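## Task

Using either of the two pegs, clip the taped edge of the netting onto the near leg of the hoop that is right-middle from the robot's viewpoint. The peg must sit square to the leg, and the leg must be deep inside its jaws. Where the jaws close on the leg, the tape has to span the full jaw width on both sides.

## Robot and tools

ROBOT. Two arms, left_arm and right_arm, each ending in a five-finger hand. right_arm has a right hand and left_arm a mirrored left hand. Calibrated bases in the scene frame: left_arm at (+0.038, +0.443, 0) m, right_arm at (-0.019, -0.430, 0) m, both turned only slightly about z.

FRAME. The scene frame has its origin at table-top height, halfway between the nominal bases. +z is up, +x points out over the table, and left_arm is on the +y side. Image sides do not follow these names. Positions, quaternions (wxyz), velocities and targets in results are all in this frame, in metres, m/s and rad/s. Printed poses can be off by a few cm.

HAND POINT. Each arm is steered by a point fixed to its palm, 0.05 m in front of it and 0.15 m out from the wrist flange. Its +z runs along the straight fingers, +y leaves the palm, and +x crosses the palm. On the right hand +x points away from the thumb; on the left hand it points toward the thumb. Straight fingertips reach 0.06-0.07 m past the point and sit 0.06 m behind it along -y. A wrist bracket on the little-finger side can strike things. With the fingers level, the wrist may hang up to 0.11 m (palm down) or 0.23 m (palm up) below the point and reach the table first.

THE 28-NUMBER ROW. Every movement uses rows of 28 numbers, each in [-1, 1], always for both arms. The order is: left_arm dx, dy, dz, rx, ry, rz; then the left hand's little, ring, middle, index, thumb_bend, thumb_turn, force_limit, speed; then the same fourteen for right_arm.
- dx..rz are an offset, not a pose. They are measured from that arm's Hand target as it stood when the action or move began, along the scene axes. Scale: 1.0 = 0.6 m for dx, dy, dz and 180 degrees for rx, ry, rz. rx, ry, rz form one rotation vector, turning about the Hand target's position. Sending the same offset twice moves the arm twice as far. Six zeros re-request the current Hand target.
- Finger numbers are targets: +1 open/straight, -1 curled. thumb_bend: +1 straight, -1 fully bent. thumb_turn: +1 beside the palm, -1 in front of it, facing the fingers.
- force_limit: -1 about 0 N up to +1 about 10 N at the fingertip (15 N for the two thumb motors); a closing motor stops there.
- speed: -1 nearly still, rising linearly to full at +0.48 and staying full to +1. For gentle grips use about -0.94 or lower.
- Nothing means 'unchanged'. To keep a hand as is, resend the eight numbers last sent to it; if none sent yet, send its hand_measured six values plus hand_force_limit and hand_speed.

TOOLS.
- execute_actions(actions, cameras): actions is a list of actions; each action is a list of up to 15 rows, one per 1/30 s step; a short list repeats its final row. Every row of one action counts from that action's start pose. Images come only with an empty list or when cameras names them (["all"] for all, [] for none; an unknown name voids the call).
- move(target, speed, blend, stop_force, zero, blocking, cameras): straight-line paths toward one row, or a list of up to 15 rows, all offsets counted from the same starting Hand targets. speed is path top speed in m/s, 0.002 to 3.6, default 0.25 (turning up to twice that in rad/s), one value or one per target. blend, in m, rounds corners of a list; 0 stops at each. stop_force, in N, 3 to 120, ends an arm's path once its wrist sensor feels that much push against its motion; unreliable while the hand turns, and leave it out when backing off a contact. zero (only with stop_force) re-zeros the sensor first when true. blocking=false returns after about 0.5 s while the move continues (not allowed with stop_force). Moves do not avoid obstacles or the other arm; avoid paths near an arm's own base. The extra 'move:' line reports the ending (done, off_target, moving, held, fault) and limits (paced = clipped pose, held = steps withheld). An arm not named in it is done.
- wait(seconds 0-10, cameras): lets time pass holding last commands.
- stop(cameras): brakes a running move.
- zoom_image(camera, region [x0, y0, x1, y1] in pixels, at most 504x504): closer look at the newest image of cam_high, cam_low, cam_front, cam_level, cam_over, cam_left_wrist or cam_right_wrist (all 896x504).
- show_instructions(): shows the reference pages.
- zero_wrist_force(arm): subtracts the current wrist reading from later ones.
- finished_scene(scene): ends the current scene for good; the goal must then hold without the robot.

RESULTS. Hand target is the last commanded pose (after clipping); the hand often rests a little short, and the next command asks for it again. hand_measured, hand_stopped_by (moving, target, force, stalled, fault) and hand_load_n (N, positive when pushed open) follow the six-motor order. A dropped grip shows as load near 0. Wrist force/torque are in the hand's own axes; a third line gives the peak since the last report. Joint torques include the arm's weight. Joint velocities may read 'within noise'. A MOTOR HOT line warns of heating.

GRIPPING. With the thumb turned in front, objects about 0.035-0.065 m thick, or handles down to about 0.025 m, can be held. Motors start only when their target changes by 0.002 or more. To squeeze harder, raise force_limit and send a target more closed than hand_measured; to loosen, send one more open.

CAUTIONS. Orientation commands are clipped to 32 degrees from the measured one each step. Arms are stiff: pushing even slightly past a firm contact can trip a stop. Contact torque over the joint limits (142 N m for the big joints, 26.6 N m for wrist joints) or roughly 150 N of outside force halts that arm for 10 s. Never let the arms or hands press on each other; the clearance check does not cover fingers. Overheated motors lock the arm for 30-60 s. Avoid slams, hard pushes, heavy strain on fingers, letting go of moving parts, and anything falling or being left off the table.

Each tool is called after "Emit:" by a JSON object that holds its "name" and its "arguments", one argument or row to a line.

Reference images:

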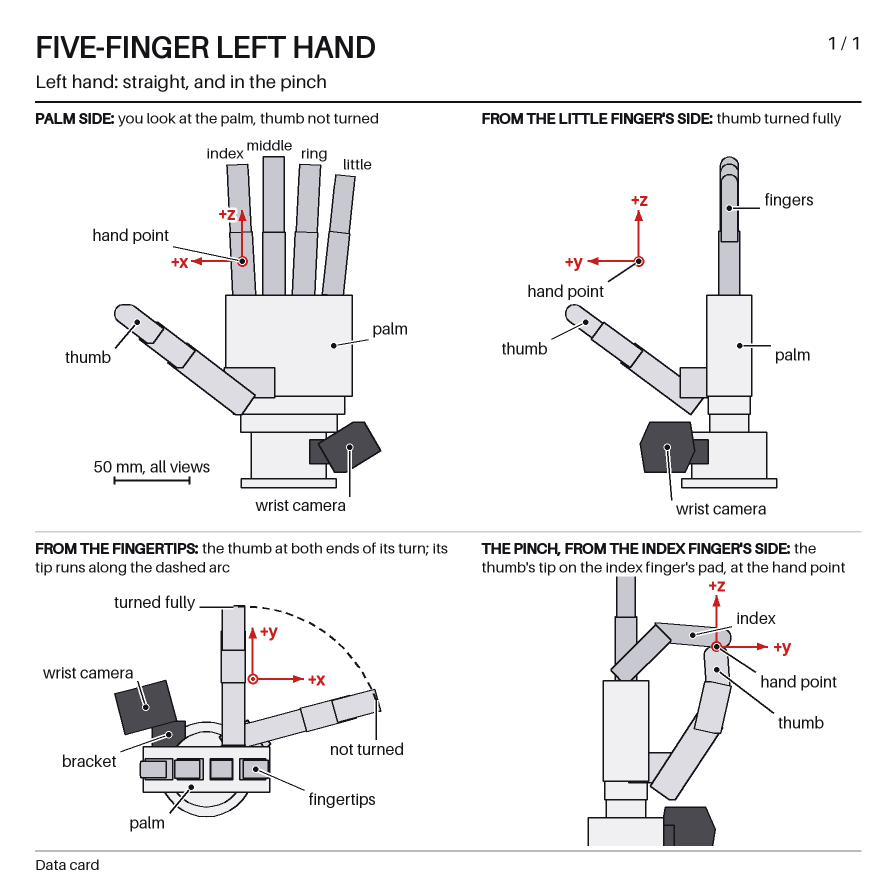

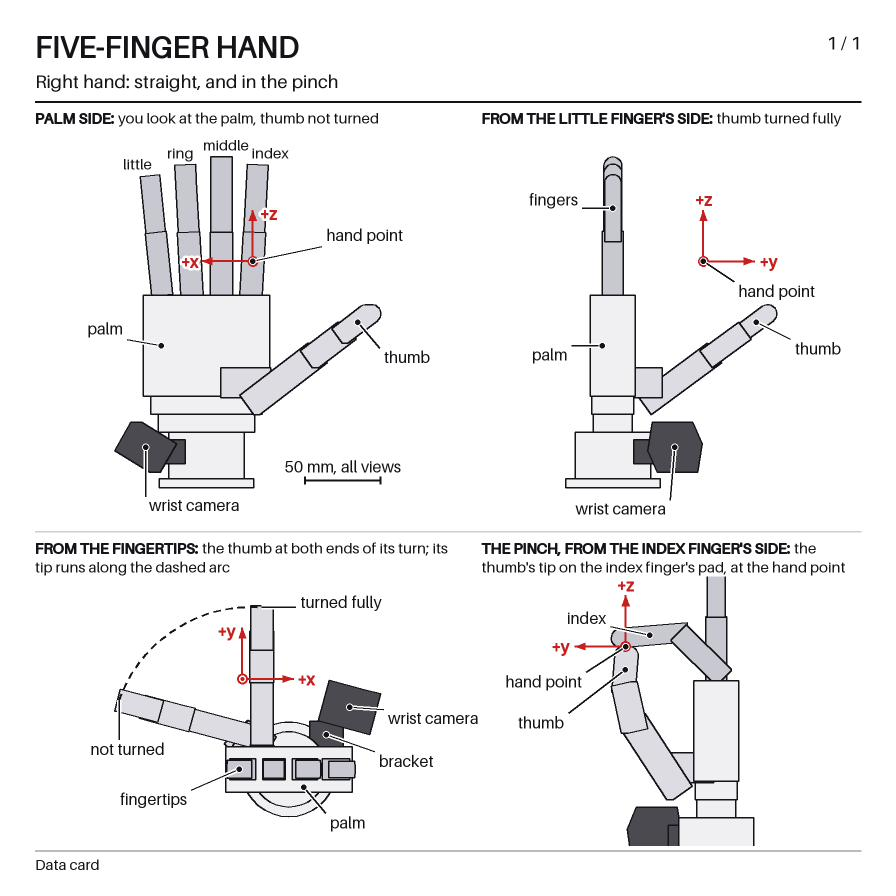

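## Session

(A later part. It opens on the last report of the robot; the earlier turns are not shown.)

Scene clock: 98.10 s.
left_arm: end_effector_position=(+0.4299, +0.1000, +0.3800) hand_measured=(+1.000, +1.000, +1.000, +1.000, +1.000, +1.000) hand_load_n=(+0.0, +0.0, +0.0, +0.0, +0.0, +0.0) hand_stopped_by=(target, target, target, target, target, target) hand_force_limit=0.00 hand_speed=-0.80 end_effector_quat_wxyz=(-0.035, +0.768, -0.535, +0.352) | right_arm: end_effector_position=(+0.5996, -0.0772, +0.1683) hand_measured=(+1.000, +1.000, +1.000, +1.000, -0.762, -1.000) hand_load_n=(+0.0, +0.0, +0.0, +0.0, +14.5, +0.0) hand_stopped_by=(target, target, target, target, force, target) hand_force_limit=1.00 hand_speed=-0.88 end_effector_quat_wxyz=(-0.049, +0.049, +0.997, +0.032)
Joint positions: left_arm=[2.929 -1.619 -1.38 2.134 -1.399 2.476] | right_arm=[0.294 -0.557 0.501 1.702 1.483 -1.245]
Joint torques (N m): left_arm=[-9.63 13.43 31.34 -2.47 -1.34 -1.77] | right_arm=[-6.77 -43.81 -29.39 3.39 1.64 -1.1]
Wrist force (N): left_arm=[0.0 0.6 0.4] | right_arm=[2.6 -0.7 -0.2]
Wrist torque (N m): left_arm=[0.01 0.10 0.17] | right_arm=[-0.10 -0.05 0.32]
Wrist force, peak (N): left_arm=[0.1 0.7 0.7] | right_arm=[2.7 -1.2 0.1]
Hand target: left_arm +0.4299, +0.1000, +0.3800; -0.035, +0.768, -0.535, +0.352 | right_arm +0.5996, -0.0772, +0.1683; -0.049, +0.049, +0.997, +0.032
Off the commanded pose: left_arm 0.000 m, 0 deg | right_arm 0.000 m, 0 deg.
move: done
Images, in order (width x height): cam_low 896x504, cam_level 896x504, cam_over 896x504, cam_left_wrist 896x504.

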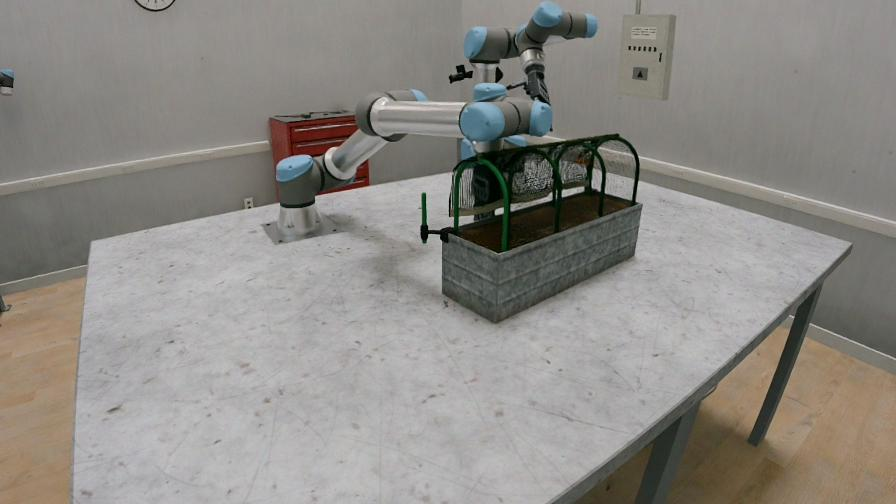

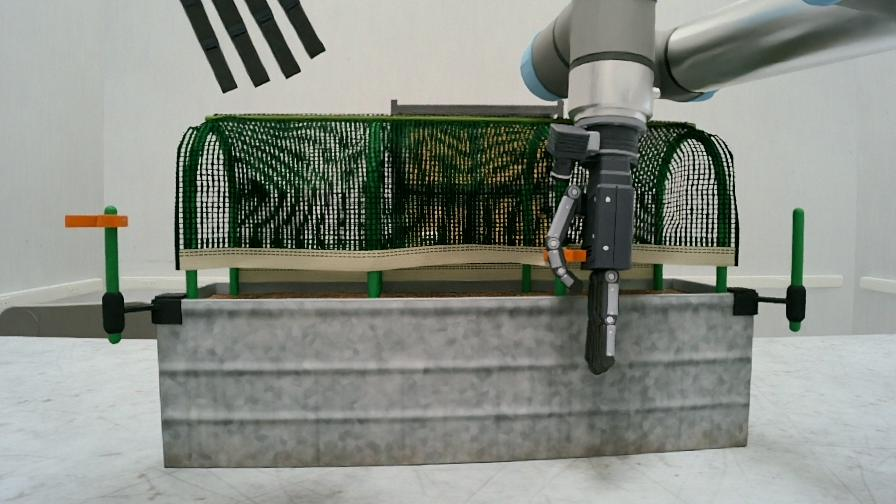

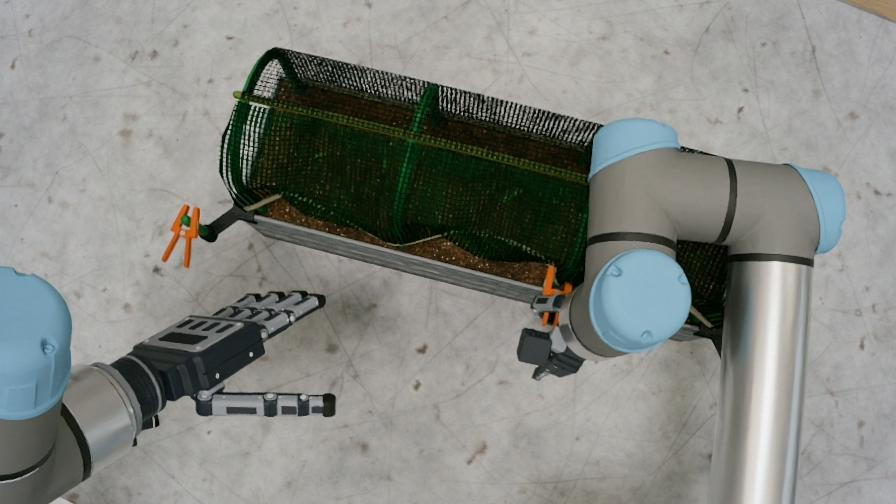

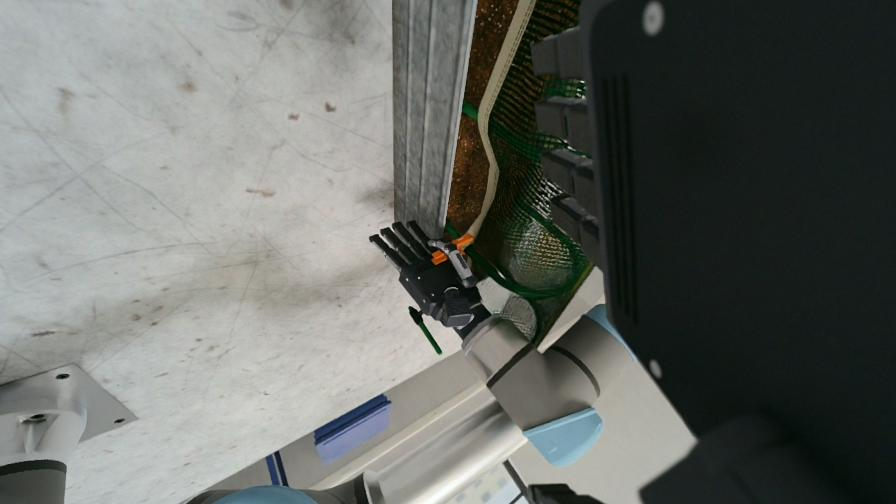

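Emit:
{"name": "move", "arguments": {
  "target": [0,0,0,0,0,0,1,1,1,1,1,1,0,-0.8,0,-0.002,0,0,0,0,1,1,1,1,-0.66,-1,1,-0.88],
  "speed": 0.01,
  "cameras": ["cam_over","cam_left_wrist","cam_level"]
}}

Emit:
{"name": "zoom_image", "arguments": {
  "camera": "cam_over",
  "region": [535, 255, 590, 310]
}}

Emit:
{"name": "zoom_image", "arguments": {
  "camera": "cam_left_wrist",
  "region": [430, 210, 490, 270]
}}

Emit:
{"name": "zoom_image", "arguments": {
  "camera": "cam_level",
  "region": [525, 230, 595, 280]
}}

Scene clock: 100.27 s.
left_arm: end_effector_position=(+0.4299, +0.1000, +0.3800) hand_measured=(+1.000, +1.000, +1.000, +1.000, +1.000, +1.000) hand_load_n=(+0.0, +0.0, +0.0, +0.0, +0.0, +0.0) hand_stopped_by=(target, target, target, target, target, target) hand_force_limit=0.00 hand_speed=-0.80 end_effector_quat_wxyz=(-0.035, +0.768, -0.535, +0.352) | right_arm: end_effector_position=(+0.5996, -0.0784, +0.1683) hand_measured=(+1.000, +1.000, +1.000, +1.000, -0.654, -1.000) hand_load_n=(+0.0, +0.0, +0.0, +0.0, +10.5, +1.0) hand_stopped_by=(target, target, target, target, target, target) hand_force_limit=1.00 hand_speed=-0.88 end_effector_quat_wxyz=(-0.049, +0.049, +0.997, +0.032)
Joint positions: left_arm=[2.929 -1.619 -1.38 2.134 -1.399 2.476] | right_arm=[0.292 -0.559 0.506 1.7 1.483 -1.247]
Joint torques (N m): left_arm=[-10.74 14.29 29.9 -2.46 -1.34 -1.89] | right_arm=[-7.08 -62.61 -4.89 0.44 1.91 -1.09]
Wrist force (N): left_arm=[-0.1 0.4 0.6] | right_arm=[3.5 0.7 0.2]
Wrist torque (N m): left_arm=[-0.03 0.12 0.17] | right_arm=[-0.09 -0.08 0.26]
Wrist force, peak (N): left_arm=[0.0 0.8 0.4] | right_arm=[3.5 0.5 0.2]
Hand target: left_arm +0.4299, +0.1000, +0.3800; -0.035, +0.768, -0.535, +0.352 | right_arm +0.5996, -0.0784, +0.1683; -0.049, +0.049, +0.997, +0.032
Off the commanded pose: left_arm 0.000 m, 0 deg | right_arm 0.000 m, 0 deg.
move: done
Images, in order (width x height): cam_level 896x504, cam_over 896x504, cam_left_wrist 896x504.

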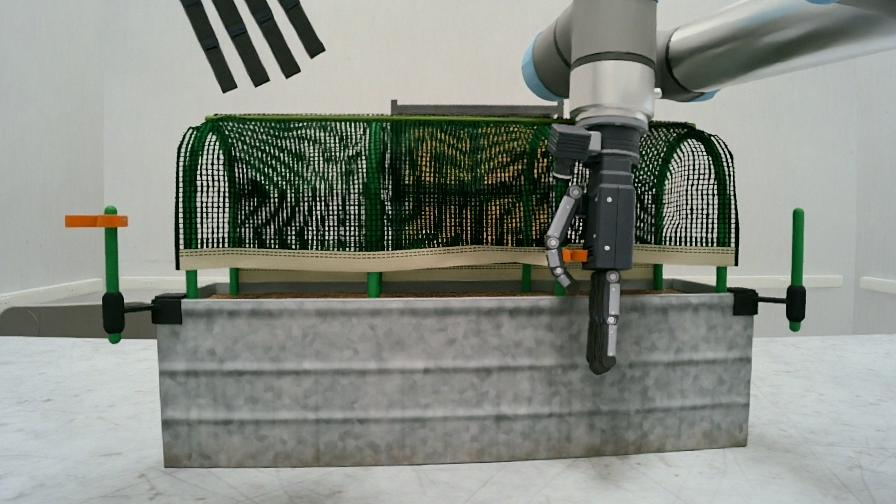

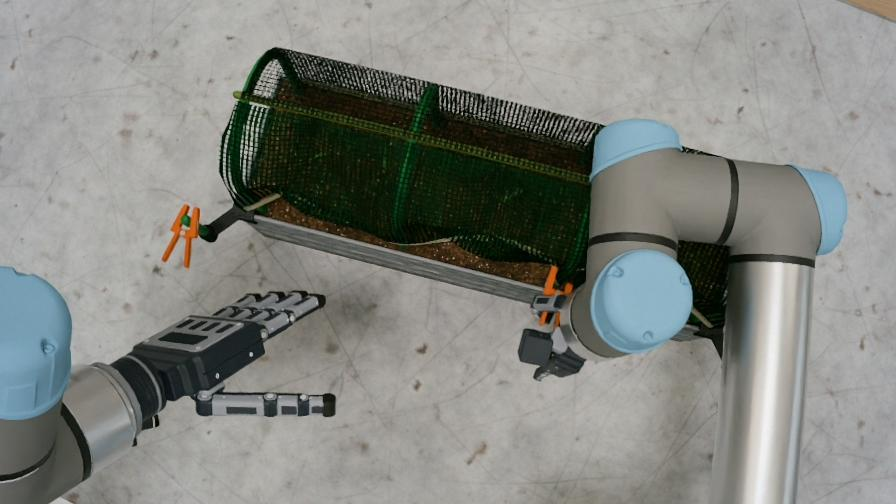

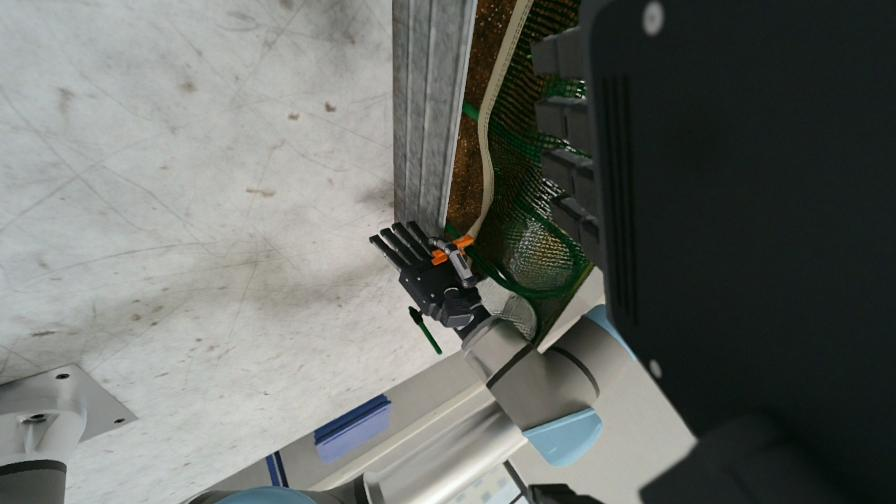

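Scaled by 9.164 from the camera's 896x504 image, which has a finer 1280x720 frame.

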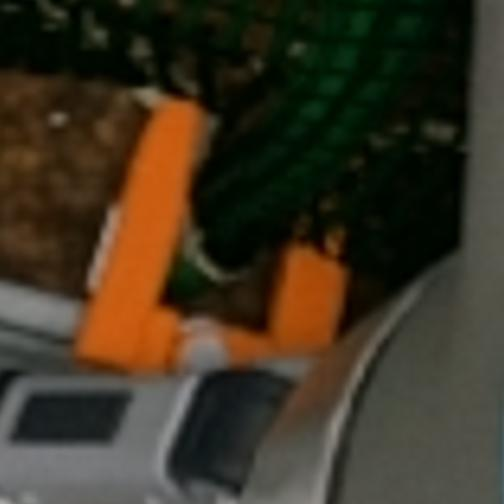

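Scaled by 8.400 from the camera's 896x504 image, which has a finer 1280x720 frame.

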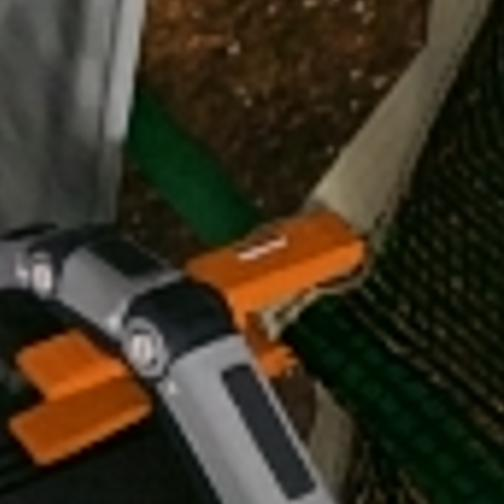

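Scaled by 7.200 from the camera's 896x504 image, which has a finer 1280x720 frame.

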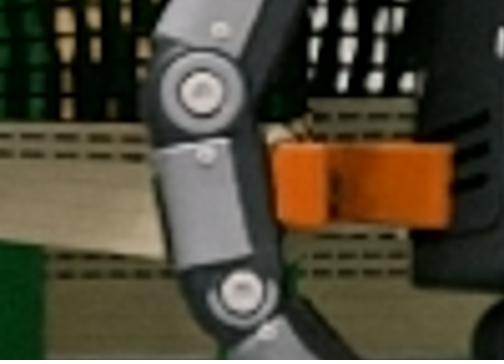

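Emit:
{"name": "move", "arguments": {
  "target": [0,0,0,0,0,0,1,1,1,1,1,1,0,-0.8,0,-0.002,0,0,0,0,1,1,1,1,-0.56,-1,1,-0.88],
  "speed": 0.01
}}

Emit:
{"name": "move", "arguments": {
  "target": [0,0,0,0,0,0,1,1,1,1,1,1,0,-0.8,0,-0.002,0,0,0,0,1,1,1,1,-0.46,-1,1,-0.88],
  "speed": 0.01,
  "cameras": ["cam_over","cam_left_wrist","cam_level"]
}}

Emit:
{"name": "zoom_image", "arguments": {
  "camera": "cam_over",
  "region": [535, 255, 590, 310]
}}

Emit:
{"name": "zoom_image", "arguments": {
  "camera": "cam_left_wrist",
  "region": [430, 210, 490, 270]
}}

Emit:
{"name": "zoom_image", "arguments": {
  "camera": "cam_level",
  "region": [525, 230, 595, 280]
}}

Scene clock: 101.57 s.
left_arm: end_effector_position=(+0.4299, +0.1000, +0.3800) hand_measured=(+1.000, +1.000, +1.000, +1.000, +1.000, +1.000) hand_load_n=(+0.0, -0.5, +0.0, +0.0, +0.0, +0.0) hand_stopped_by=(target, target, target, target, target, target) hand_force_limit=0.00 hand_speed=-0.80 end_effector_quat_wxyz=(-0.035, +0.768, -0.535, +0.352) | right_arm: end_effector_position=(+0.5996, -0.0796, +0.1683) hand_measured=(+1.000, +1.000, +1.000, +1.000, -0.556, -1.000) hand_load_n=(+0.0, +0.0, +0.0, +0.0, +7.5, +0.0) hand_stopped_by=(target, target, target, target, target, target) hand_force_limit=1.00 hand_speed=-0.88 end_effector_quat_wxyz=(-0.049, +0.049, +0.997, +0.032)
Joint positions: left_arm=[2.929 -1.619 -1.38 2.134 -1.399 2.476] | right_arm=[0.29 -0.562 0.511 1.698 1.483 -1.248]
Joint torques (N m): left_arm=[-11 13.92 31.32 -2.26 -1.19 -1.87] | right_arm=[-9.05 -62.76 -5.54 0.56 2.56 -0.76]
Wrist force (N): left_arm=[-0.1 0.4 0.6] | right_arm=[3.6 3.9 0.9]
Wrist torque (N m): left_arm=[-0.05 0.13 0.17] | right_arm=[0.07 -0.02 0.18]
Wrist force, peak (N): left_arm=[-0.1 0.7 0.6] | right_arm=[4.3 4.0 0.5]
Hand target: left_arm +0.4299, +0.1000, +0.3800; -0.035, +0.768, -0.535, +0.352 | right_arm +0.5996, -0.0796, +0.1683; -0.049, +0.049, +0.997, +0.032
Off the commanded pose: left_arm 0.000 m, 0 deg | right_arm 0.000 m, 0 deg.
move: done

Scene clock: 102.40 s.
left_arm: end_effector_position=(+0.4299, +0.1000, +0.3800) hand_measured=(+1.000, +1.000, +1.000, +1.000, +1.000, +1.000) hand_load_n=(+0.0, +0.0, +0.0, +0.0, +0.0, -0.5) hand_stopped_by=(target, target, target, target, target, target) hand_force_limit=0.00 hand_speed=-0.80 end_effector_quat_wxyz=(-0.035, +0.768, -0.535, +0.352) | right_arm: end_effector_position=(+0.5996, -0.0808, +0.1683) hand_measured=(+1.000, +1.000, +1.000, +1.000, -0.458, -1.000) hand_load_n=(+0.0, +0.0, +0.0, +0.0, +4.0, -1.0) hand_stopped_by=(target, target, target, target, target, target) hand_force_limit=1.00 hand_speed=-0.88 end_effector_quat_wxyz=(-0.049, +0.049, +0.997, +0.032)
Joint positions: left_arm=[2.929 -1.619 -1.38 2.134 -1.399 2.476] | right_arm=[0.288 -0.564 0.516 1.696 1.483 -1.25]
Joint torques (N m): left_arm=[-10.71 14.16 31.41 -2.42 -1.26 -1.85] | right_arm=[-9.05 -63.18 -6.35 0.35 2.22 -0.84]
Wrist force (N): left_arm=[-0.1 0.5 0.4] | right_arm=[3.9 2.2 0.8]
Wrist torque (N m): left_arm=[-0.02 0.12 0.16] | right_arm=[-0.04 -0.04 0.21]
Wrist force, peak (N): left_arm=[-0.1 0.8 0.6] | right_arm=[4.3 4.1 0.4]
Hand target: left_arm +0.4299, +0.1000, +0.3800; -0.035, +0.768, -0.535, +0.352 | right_arm +0.5996, -0.0808, +0.1683; -0.049, +0.049, +0.997, +0.032
Off the commanded pose: left_arm 0.000 m, 0 deg | right_arm 0.000 m, 0 deg.
move: done
Images, in order (width x height): cam_level 896x504, cam_over 896x504, cam_left_wrist 896x504.

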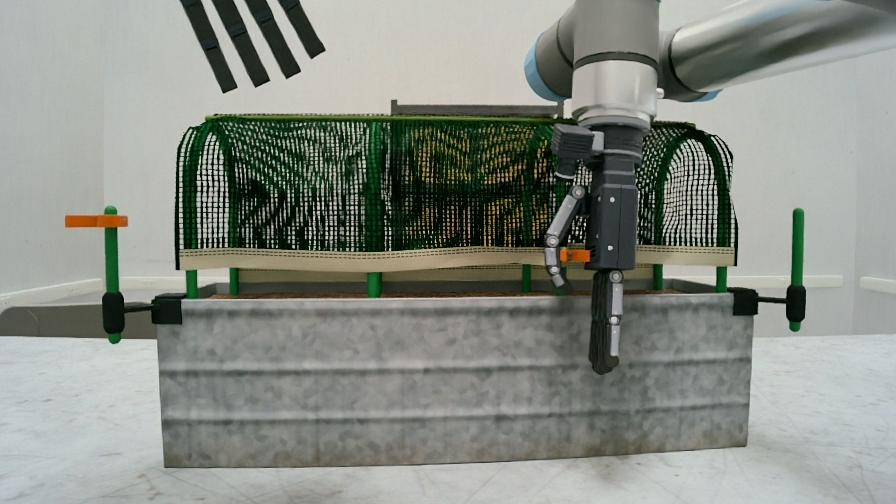

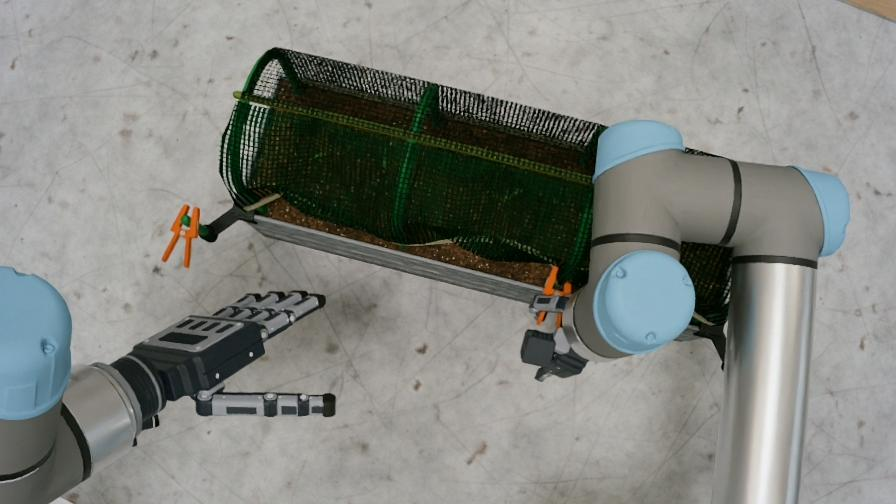

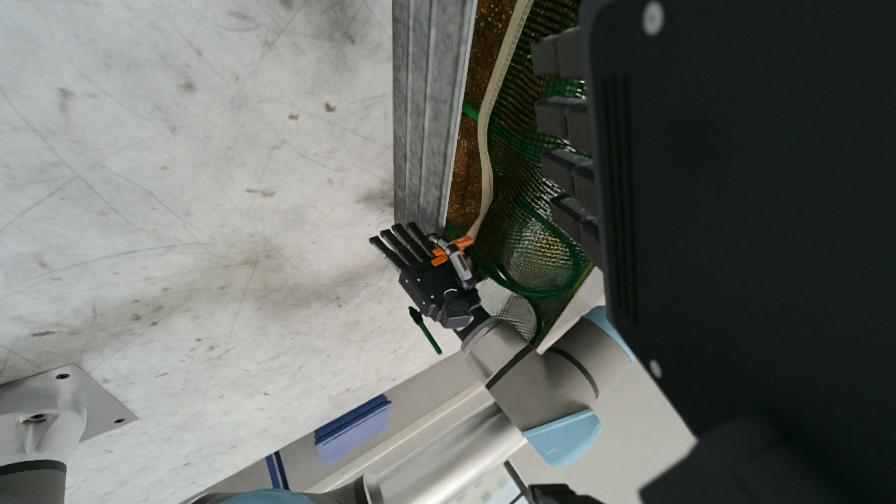

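Scaled by 9.164 from the camera's 896x504 image, which has a finer 1280x720 frame.

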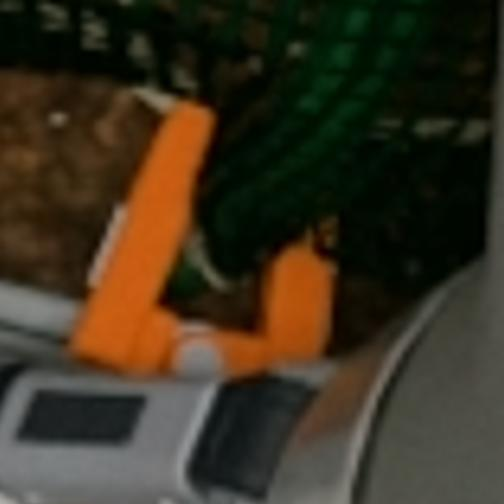

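Scaled by 8.400 from the camera's 896x504 image, which has a finer 1280x720 frame.

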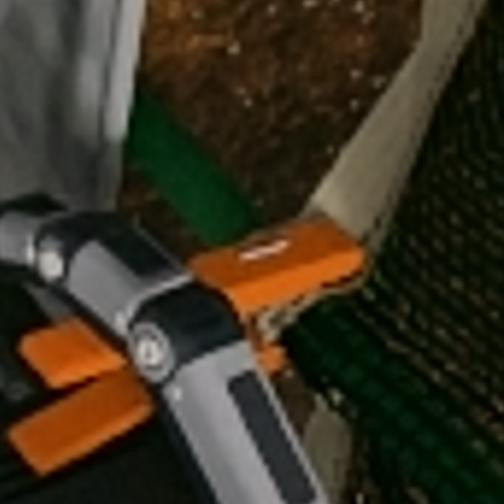

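Scaled by 7.200 from the camera's 896x504 image, which has a finer 1280x720 frame.

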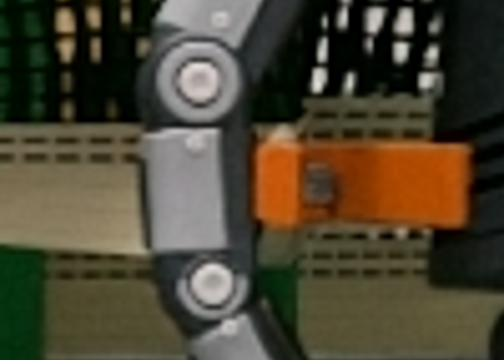

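Emit:
{"name": "move", "arguments": {
  "target": [0,0,0,0,0,0,1,1,1,1,1,1,0,-0.8, 0,-0.002,0,0,0,0,1,1,1,1,-0.36,-1,1,-0.88],
  "speed": 0.02,
  "cameras": ["cam_over","cam_left_wrist","cam_level"]
}}

Scene clock: 103.90 s.
left_arm: end_effector_position=(+0.4299, +0.1000, +0.3800) hand_measured=(+1.000, +1.000, +1.000, +1.000, +1.000, +1.000) hand_load_n=(+0.0, +0.0, +0.0, +0.0, +0.0, +0.0) hand_stopped_by=(target, target, target, target, target, target) hand_force_limit=0.00 hand_speed=-0.80 end_effector_quat_wxyz=(-0.035, +0.768, -0.535, +0.352) | right_arm: end_effector_position=(+0.5996, -0.0820, +0.1683) hand_measured=(+1.000, +1.000, +1.000, +1.000, -0.360, -1.000) hand_load_n=(+0.0, +0.0, +0.0, +0.0, +0.0, +0.0) hand_stopped_by=(target, target, target, target, target, target) hand_force_limit=1.00 hand_speed=-0.88 end_effector_quat_wxyz=(-0.049, +0.049, +0.997, +0.032)
Joint positions: left_arm=[2.929 -1.619 -1.38 2.134 -1.399 2.476] | right_arm=[0.286 -0.567 0.52 1.694 1.483 -1.252]
Joint torques (N m): left_arm=[-10.58 14.14 32.08 -2.45 -1.29 -2.02] | right_arm=[-5.64 -63.09 -4.89 0.95 1.57 -1.08]
Wrist force (N): left_arm=[0.0 0.4 0.4] | right_arm=[0.5 -0.5 0.0]
Wrist torque (N m): left_arm=[-0.03 0.10 0.17] | right_arm=[-0.11 0.05 0.20]
Wrist force, peak (N): left_arm=[0.1 0.7 0.7] | right_arm=[4.4 2.4 1.0]
Hand target: left_arm +0.4299, +0.1000, +0.3800; -0.035, +0.768, -0.535, +0.352 | right_arm +0.5996, -0.0820, +0.1683; -0.049, +0.049, +0.997, +0.032
Off the commanded pose: left_arm 0.000 m, 0 deg | right_arm 0.000 m, 0 deg.
move: done
Images, in order (width x height): cam_level 896x504, cam_over 896x504, cam_left_wrist 896x504.

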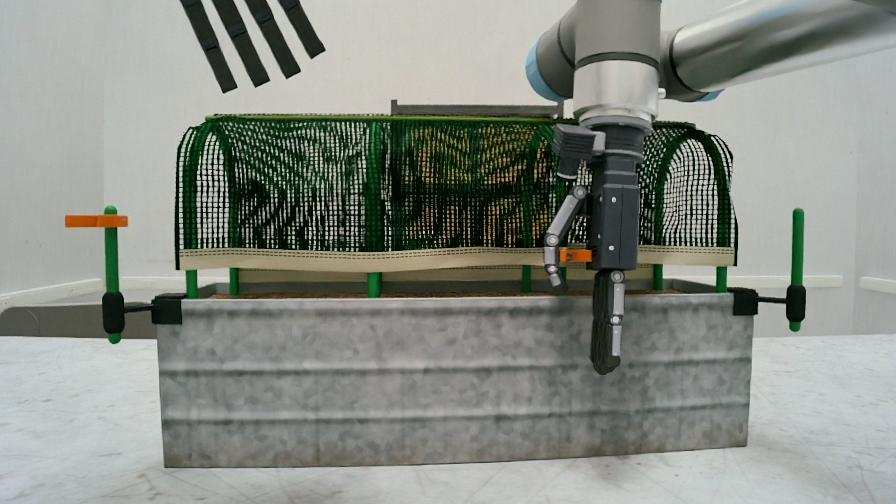

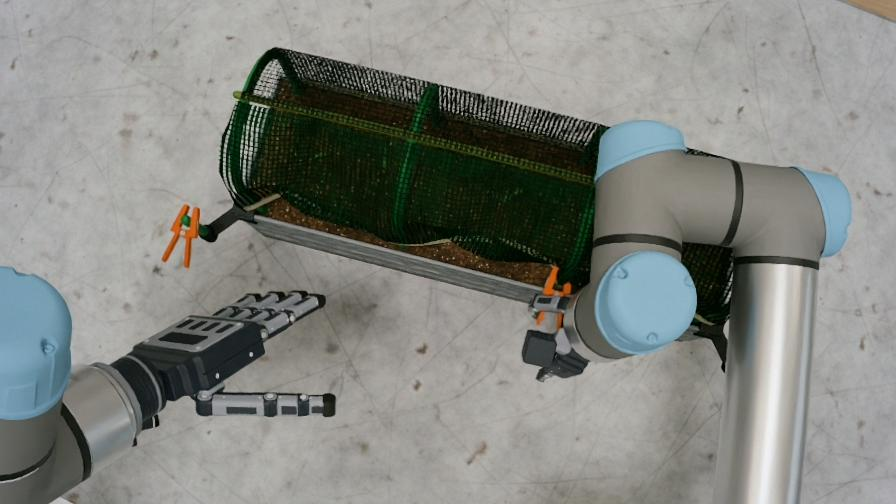

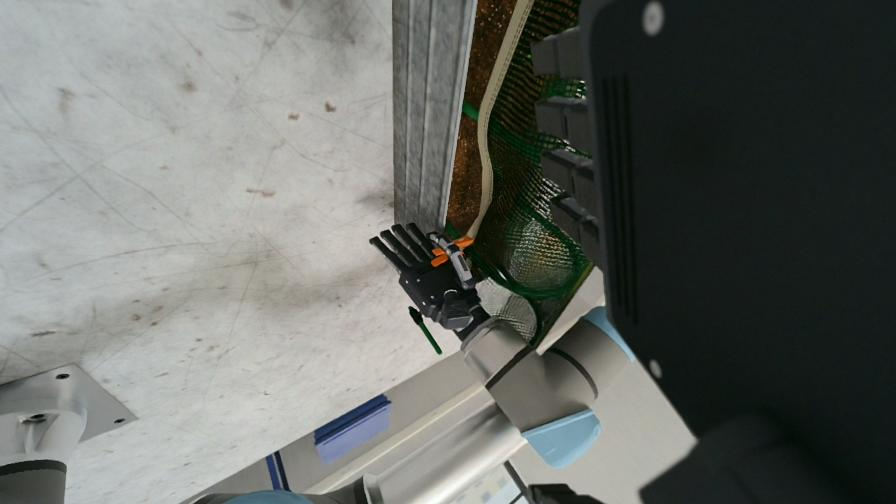

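Emit:
{"name": "zoom_image", "arguments": {
  "camera": "cam_over",
  "region": [520, 245, 600, 325]
}}

Emit:
{"name": "zoom_image", "arguments": {
  "camera": "cam_left_wrist",
  "region": [420, 210, 500, 290]
}}

Emit:
{"name": "zoom_image", "arguments": {
  "camera": "cam_level",
  "region": [520, 220, 620, 290]
}}

Scaled by 6.300 from the camera's 896x504 image, which has a finer 1280x720 frame.

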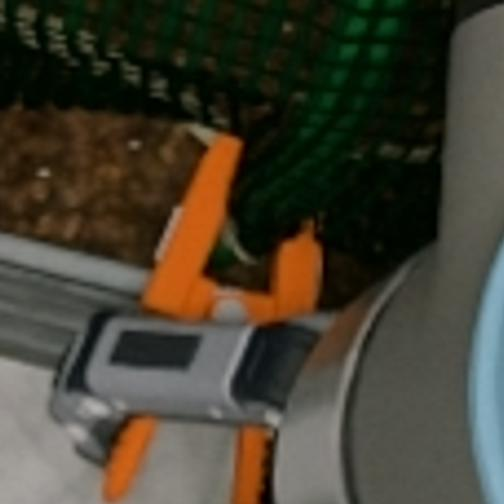

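Scaled by 6.300 from the camera's 896x504 image, which has a finer 1280x720 frame.

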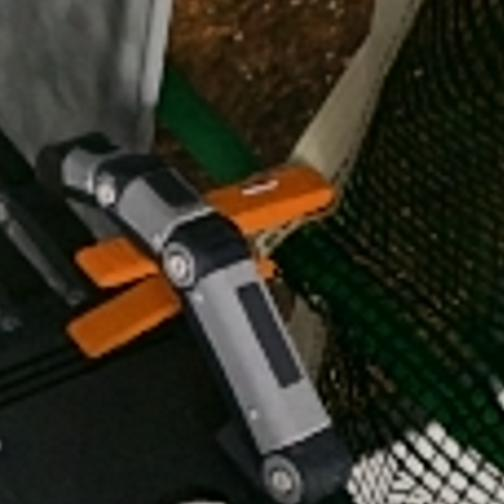

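Scaled by 5.040 from the camera's 896x504 image, which has a finer 1280x720 frame.

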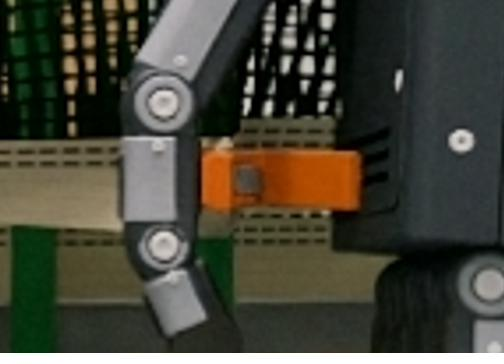

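Emit:
{"name": "move", "arguments": {
  "target": [0,0,0,0,0,0,1,1,1,1,1,1,0,-0.8, 0,-0.002,0,0,0,0,1,1,1,1,0.0,-1,1,-0.7],
  "speed": 0.02,
  "cameras": ["cam_over","cam_left_wrist","cam_level"]
}}

Emit:
{"name": "zoom_image", "arguments": {
  "camera": "cam_over",
  "region": [520, 245, 600, 325]
}}

Emit:
{"name": "zoom_image", "arguments": {
  "camera": "cam_left_wrist",
  "region": [420, 210, 500, 290]
}}

Emit:
{"name": "zoom_image", "arguments": {
  "camera": "cam_level",
  "region": [520, 220, 620, 290]
}}

Scene clock: 105.40 s.
left_arm: end_effector_position=(+0.4299, +0.1000, +0.3800) hand_measured=(+1.000, +1.000, +1.000, +1.000, +1.000, +1.000) hand_load_n=(+0.0, +0.0, +0.0, +0.0, +0.0, +0.0) hand_stopped_by=(target, target, target, target, target, target) hand_force_limit=0.00 hand_speed=-0.80 end_effector_quat_wxyz=(-0.035, +0.768, -0.535, +0.352) | right_arm: end_effector_position=(+0.5996, -0.0832, +0.1683) hand_measured=(+1.000, +1.000, +1.000, +1.000, +0.000, -1.000) hand_load_n=(+0.0, +0.0, +0.0, +0.0, +0.0, +0.0) hand_stopped_by=(target, target, target, target, target, target) hand_force_limit=1.00 hand_speed=-0.70 end_effector_quat_wxyz=(-0.049, +0.049, +0.997, +0.032)
Joint positions: left_arm=[2.929 -1.619 -1.38 2.134 -1.399 2.476] | right_arm=[0.285 -0.569 0.525 1.692 1.483 -1.254]
Joint torques (N m): left_arm=[-10.4 13.84 31.6 -2.28 -1.5 -1.77] | right_arm=[-6.03 -62.93 -4.49 0.85 1.57 -1.15]
Wrist force (N): left_arm=[0.0 0.5 0.3] | right_arm=[0.6 -0.5 -0.1]
Wrist torque (N m): left_arm=[-0.01 0.09 0.17] | right_arm=[-0.12 0.03 0.21]
Wrist force, peak (N): left_arm=[0.0 0.5 0.8] | right_arm=[0.7 -0.7 0.2]
Hand target: left_arm +0.4299, +0.1000, +0.3800; -0.035, +0.768, -0.535, +0.352 | right_arm +0.5996, -0.0832, +0.1683; -0.049, +0.049, +0.997, +0.032
Off the commanded pose: left_arm 0.000 m, 0 deg | right_arm 0.000 m, 0 deg.
move: done
Images, in order (width x height): cam_level 896x504, cam_over 896x504, cam_left_wrist 896x504.

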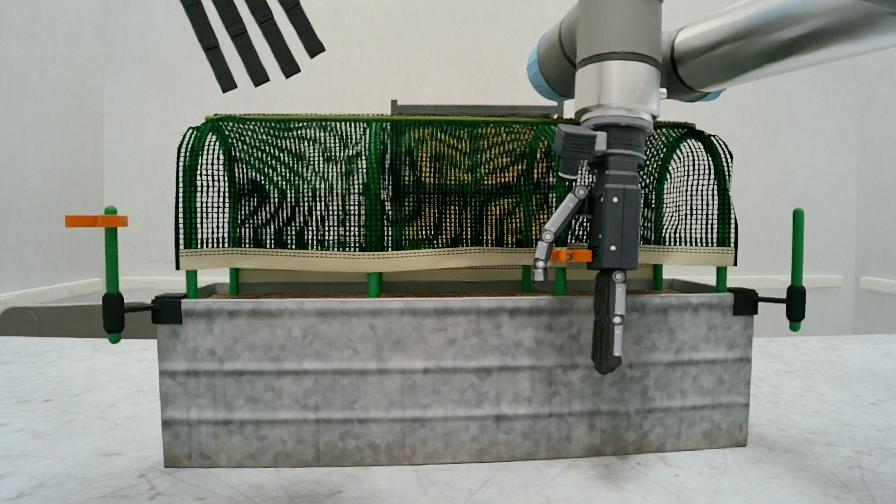

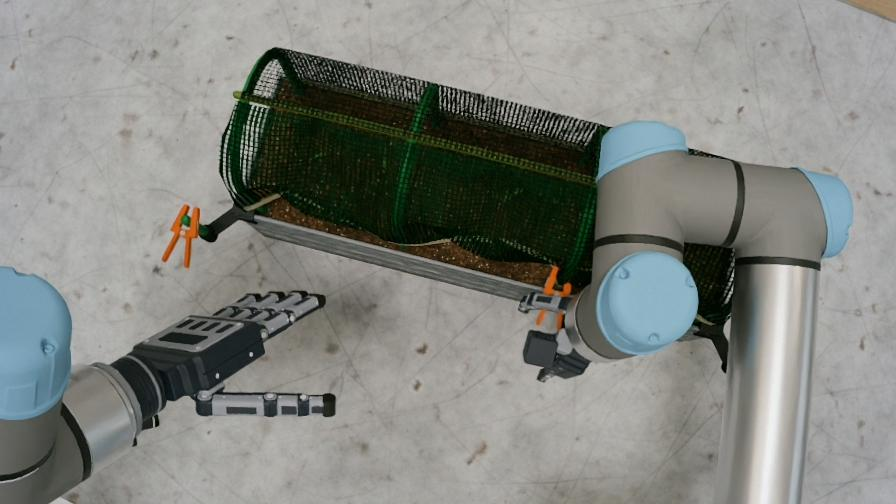

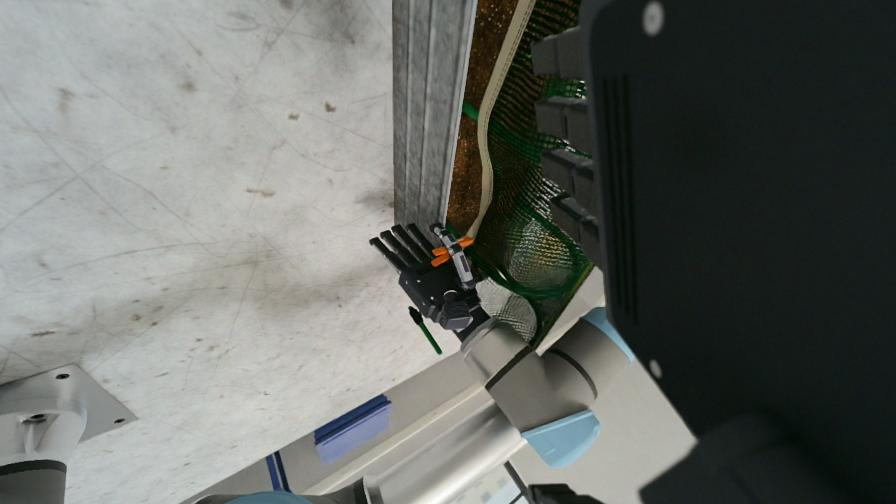

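Scaled by 6.300 from the camera's 896x504 image, which has a finer 1280x720 frame.

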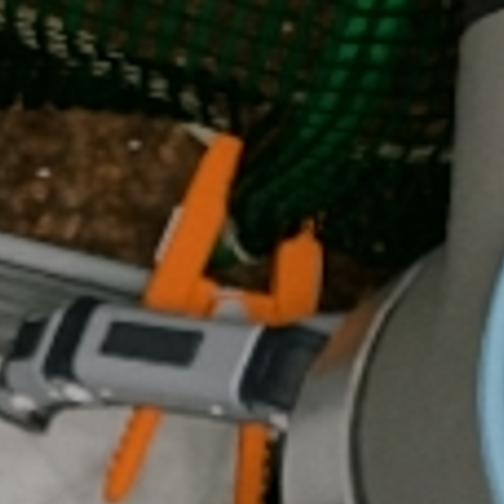

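Scaled by 6.300 from the camera's 896x504 image, which has a finer 1280x720 frame.

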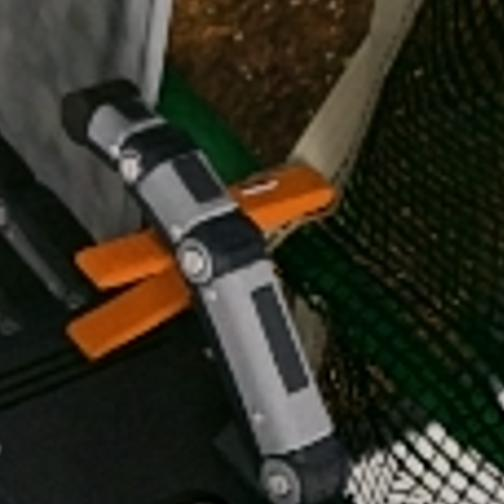

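Scaled by 5.040 from the camera's 896x504 image, which has a finer 1280x720 frame.

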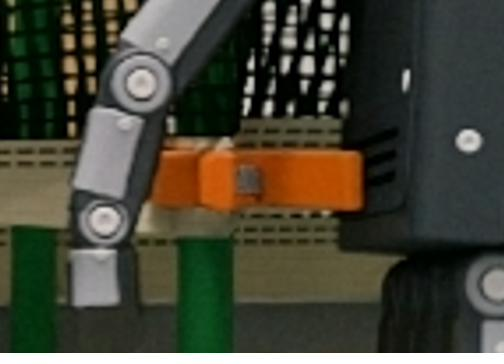

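Emit:
{"name": "move", "arguments": {
  "target": [
    [0,0,0,0,0,0,1,1,1,1,1,1,0,-0.8, 0,0,0,0,0,0,1,1,1,1,0.5,-1,1,-0.3],
    [0,0,0,0,0,0,1,1,1,1,1,1,0,-0.8, 0,-0.010,0,0,0,0,1,1,1,1,0.5,-1,1,-0.3]
  ],
  "speed": 0.03,
  "cameras": ["cam_over","cam_left_wrist","cam_level"]
}}

Emit:
{"name": "zoom_image", "arguments": {
  "camera": "cam_over",
  "region": [520, 245, 600, 325]
}}

Emit:
{"name": "zoom_image", "arguments": {
  "camera": "cam_level",
  "region": [520, 220, 620, 290]
}}

Scene clock: 107.43 s.
left_arm: end_effector_position=(+0.4299, +0.1000, +0.3800) hand_measured=(+1.000, +1.000, +1.000, +1.000, +1.000, +1.000) hand_load_n=(+0.0, +0.0, +0.0, +0.0, +0.0, -0.5) hand_stopped_by=(target, target, target, target, target, target) hand_force_limit=0.00 hand_speed=-0.80 end_effector_quat_wxyz=(-0.035, +0.768, -0.535, +0.352) | right_arm: end_effector_position=(+0.5996, -0.0891, +0.1683) hand_measured=(+1.000, +1.000, +1.000, +1.000, +0.500, -1.000) hand_load_n=(+0.0, +0.0, +0.0, +0.0, +0.0, +0.0) hand_stopped_by=(target, target, target, target, target, target) hand_force_limit=1.00 hand_speed=-0.30 end_effector_quat_wxyz=(-0.049, +0.049, +0.997, +0.032)
Joint positions: left_arm=[2.929 -1.619 -1.38 2.134 -1.399 2.476] | right_arm=[0.276 -0.58 0.547 1.682 1.484 -1.263]
Joint torques (N m): left_arm=[-10.06 15.45 30.55 -2.2 -1.45 -2.05] | right_arm=[-6.09 -62.5 -4.48 1.11 1.54 -1.04]
Wrist force (N): left_arm=[-0.1 0.6 0.4] | right_arm=[0.7 -0.6 -0.1]
Wrist torque (N m): left_arm=[-0.01 0.12 0.17] | right_arm=[-0.13 0.03 0.19]
Wrist force, peak (N): left_arm=[0.2 0.7 0.6] | right_arm=[0.9 -0.5 -0.3]
Hand target: left_arm +0.4299, +0.1000, +0.3800; -0.035, +0.768, -0.535, +0.352 | right_arm +0.5996, -0.0892, +0.1683; -0.049, +0.049, +0.997, +0.032
Off the commanded pose: left_arm 0.000 m, 0 deg | right_arm 0.000 m, 0 deg.
move: done
Images, in order (width x height): cam_level 896x504, cam_over 896x504, cam_left_wrist 896x504.

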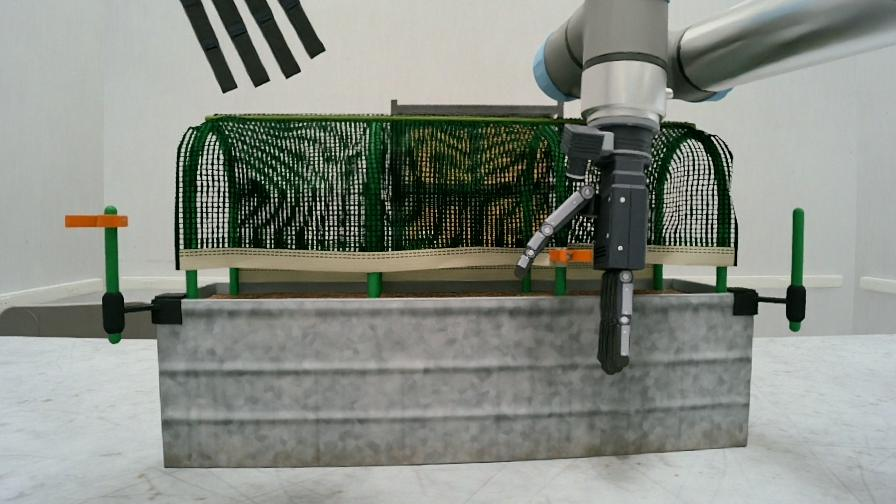

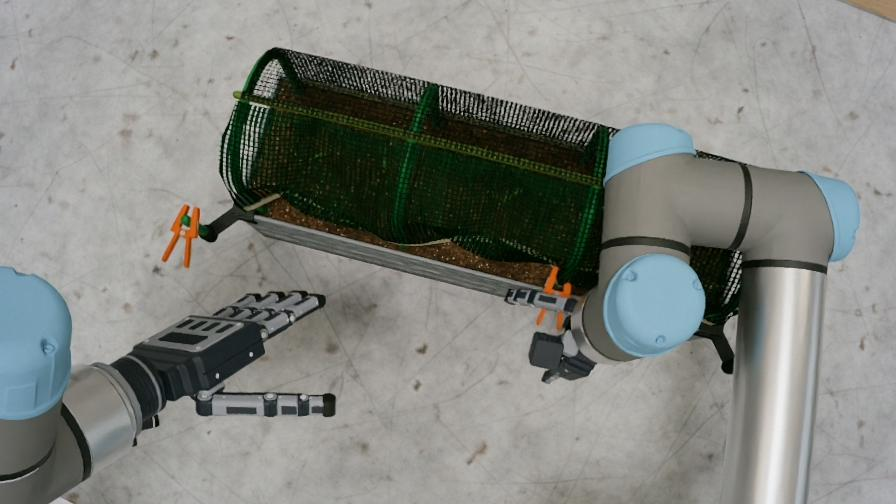

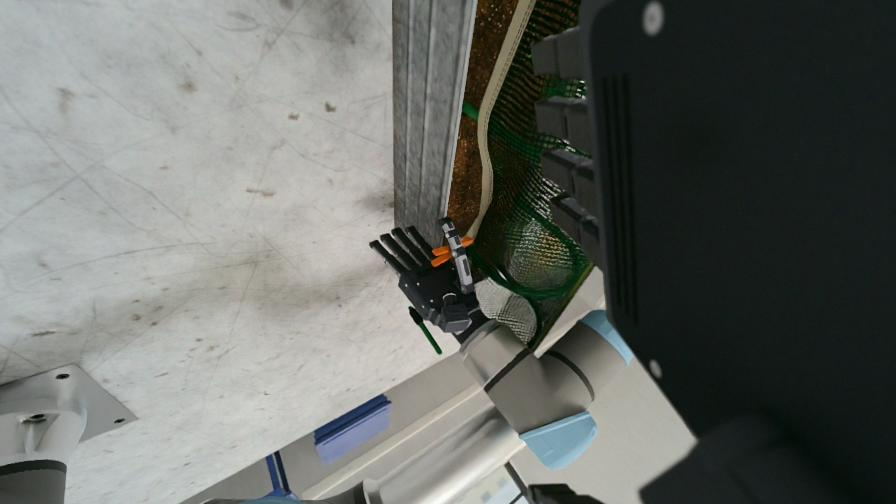

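Scaled by 6.300 from the camera's 896x504 image, which has a finer 1280x720 frame.

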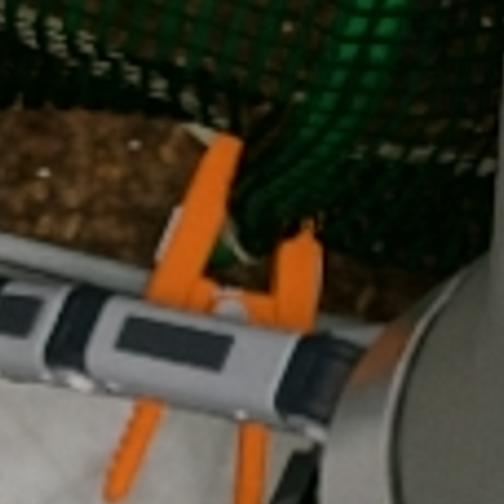

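Scaled by 5.040 from the camera's 896x504 image, which has a finer 1280x720 frame.

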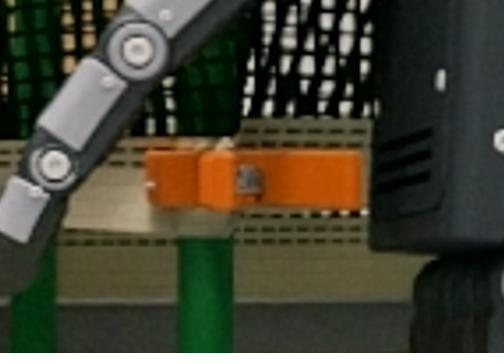

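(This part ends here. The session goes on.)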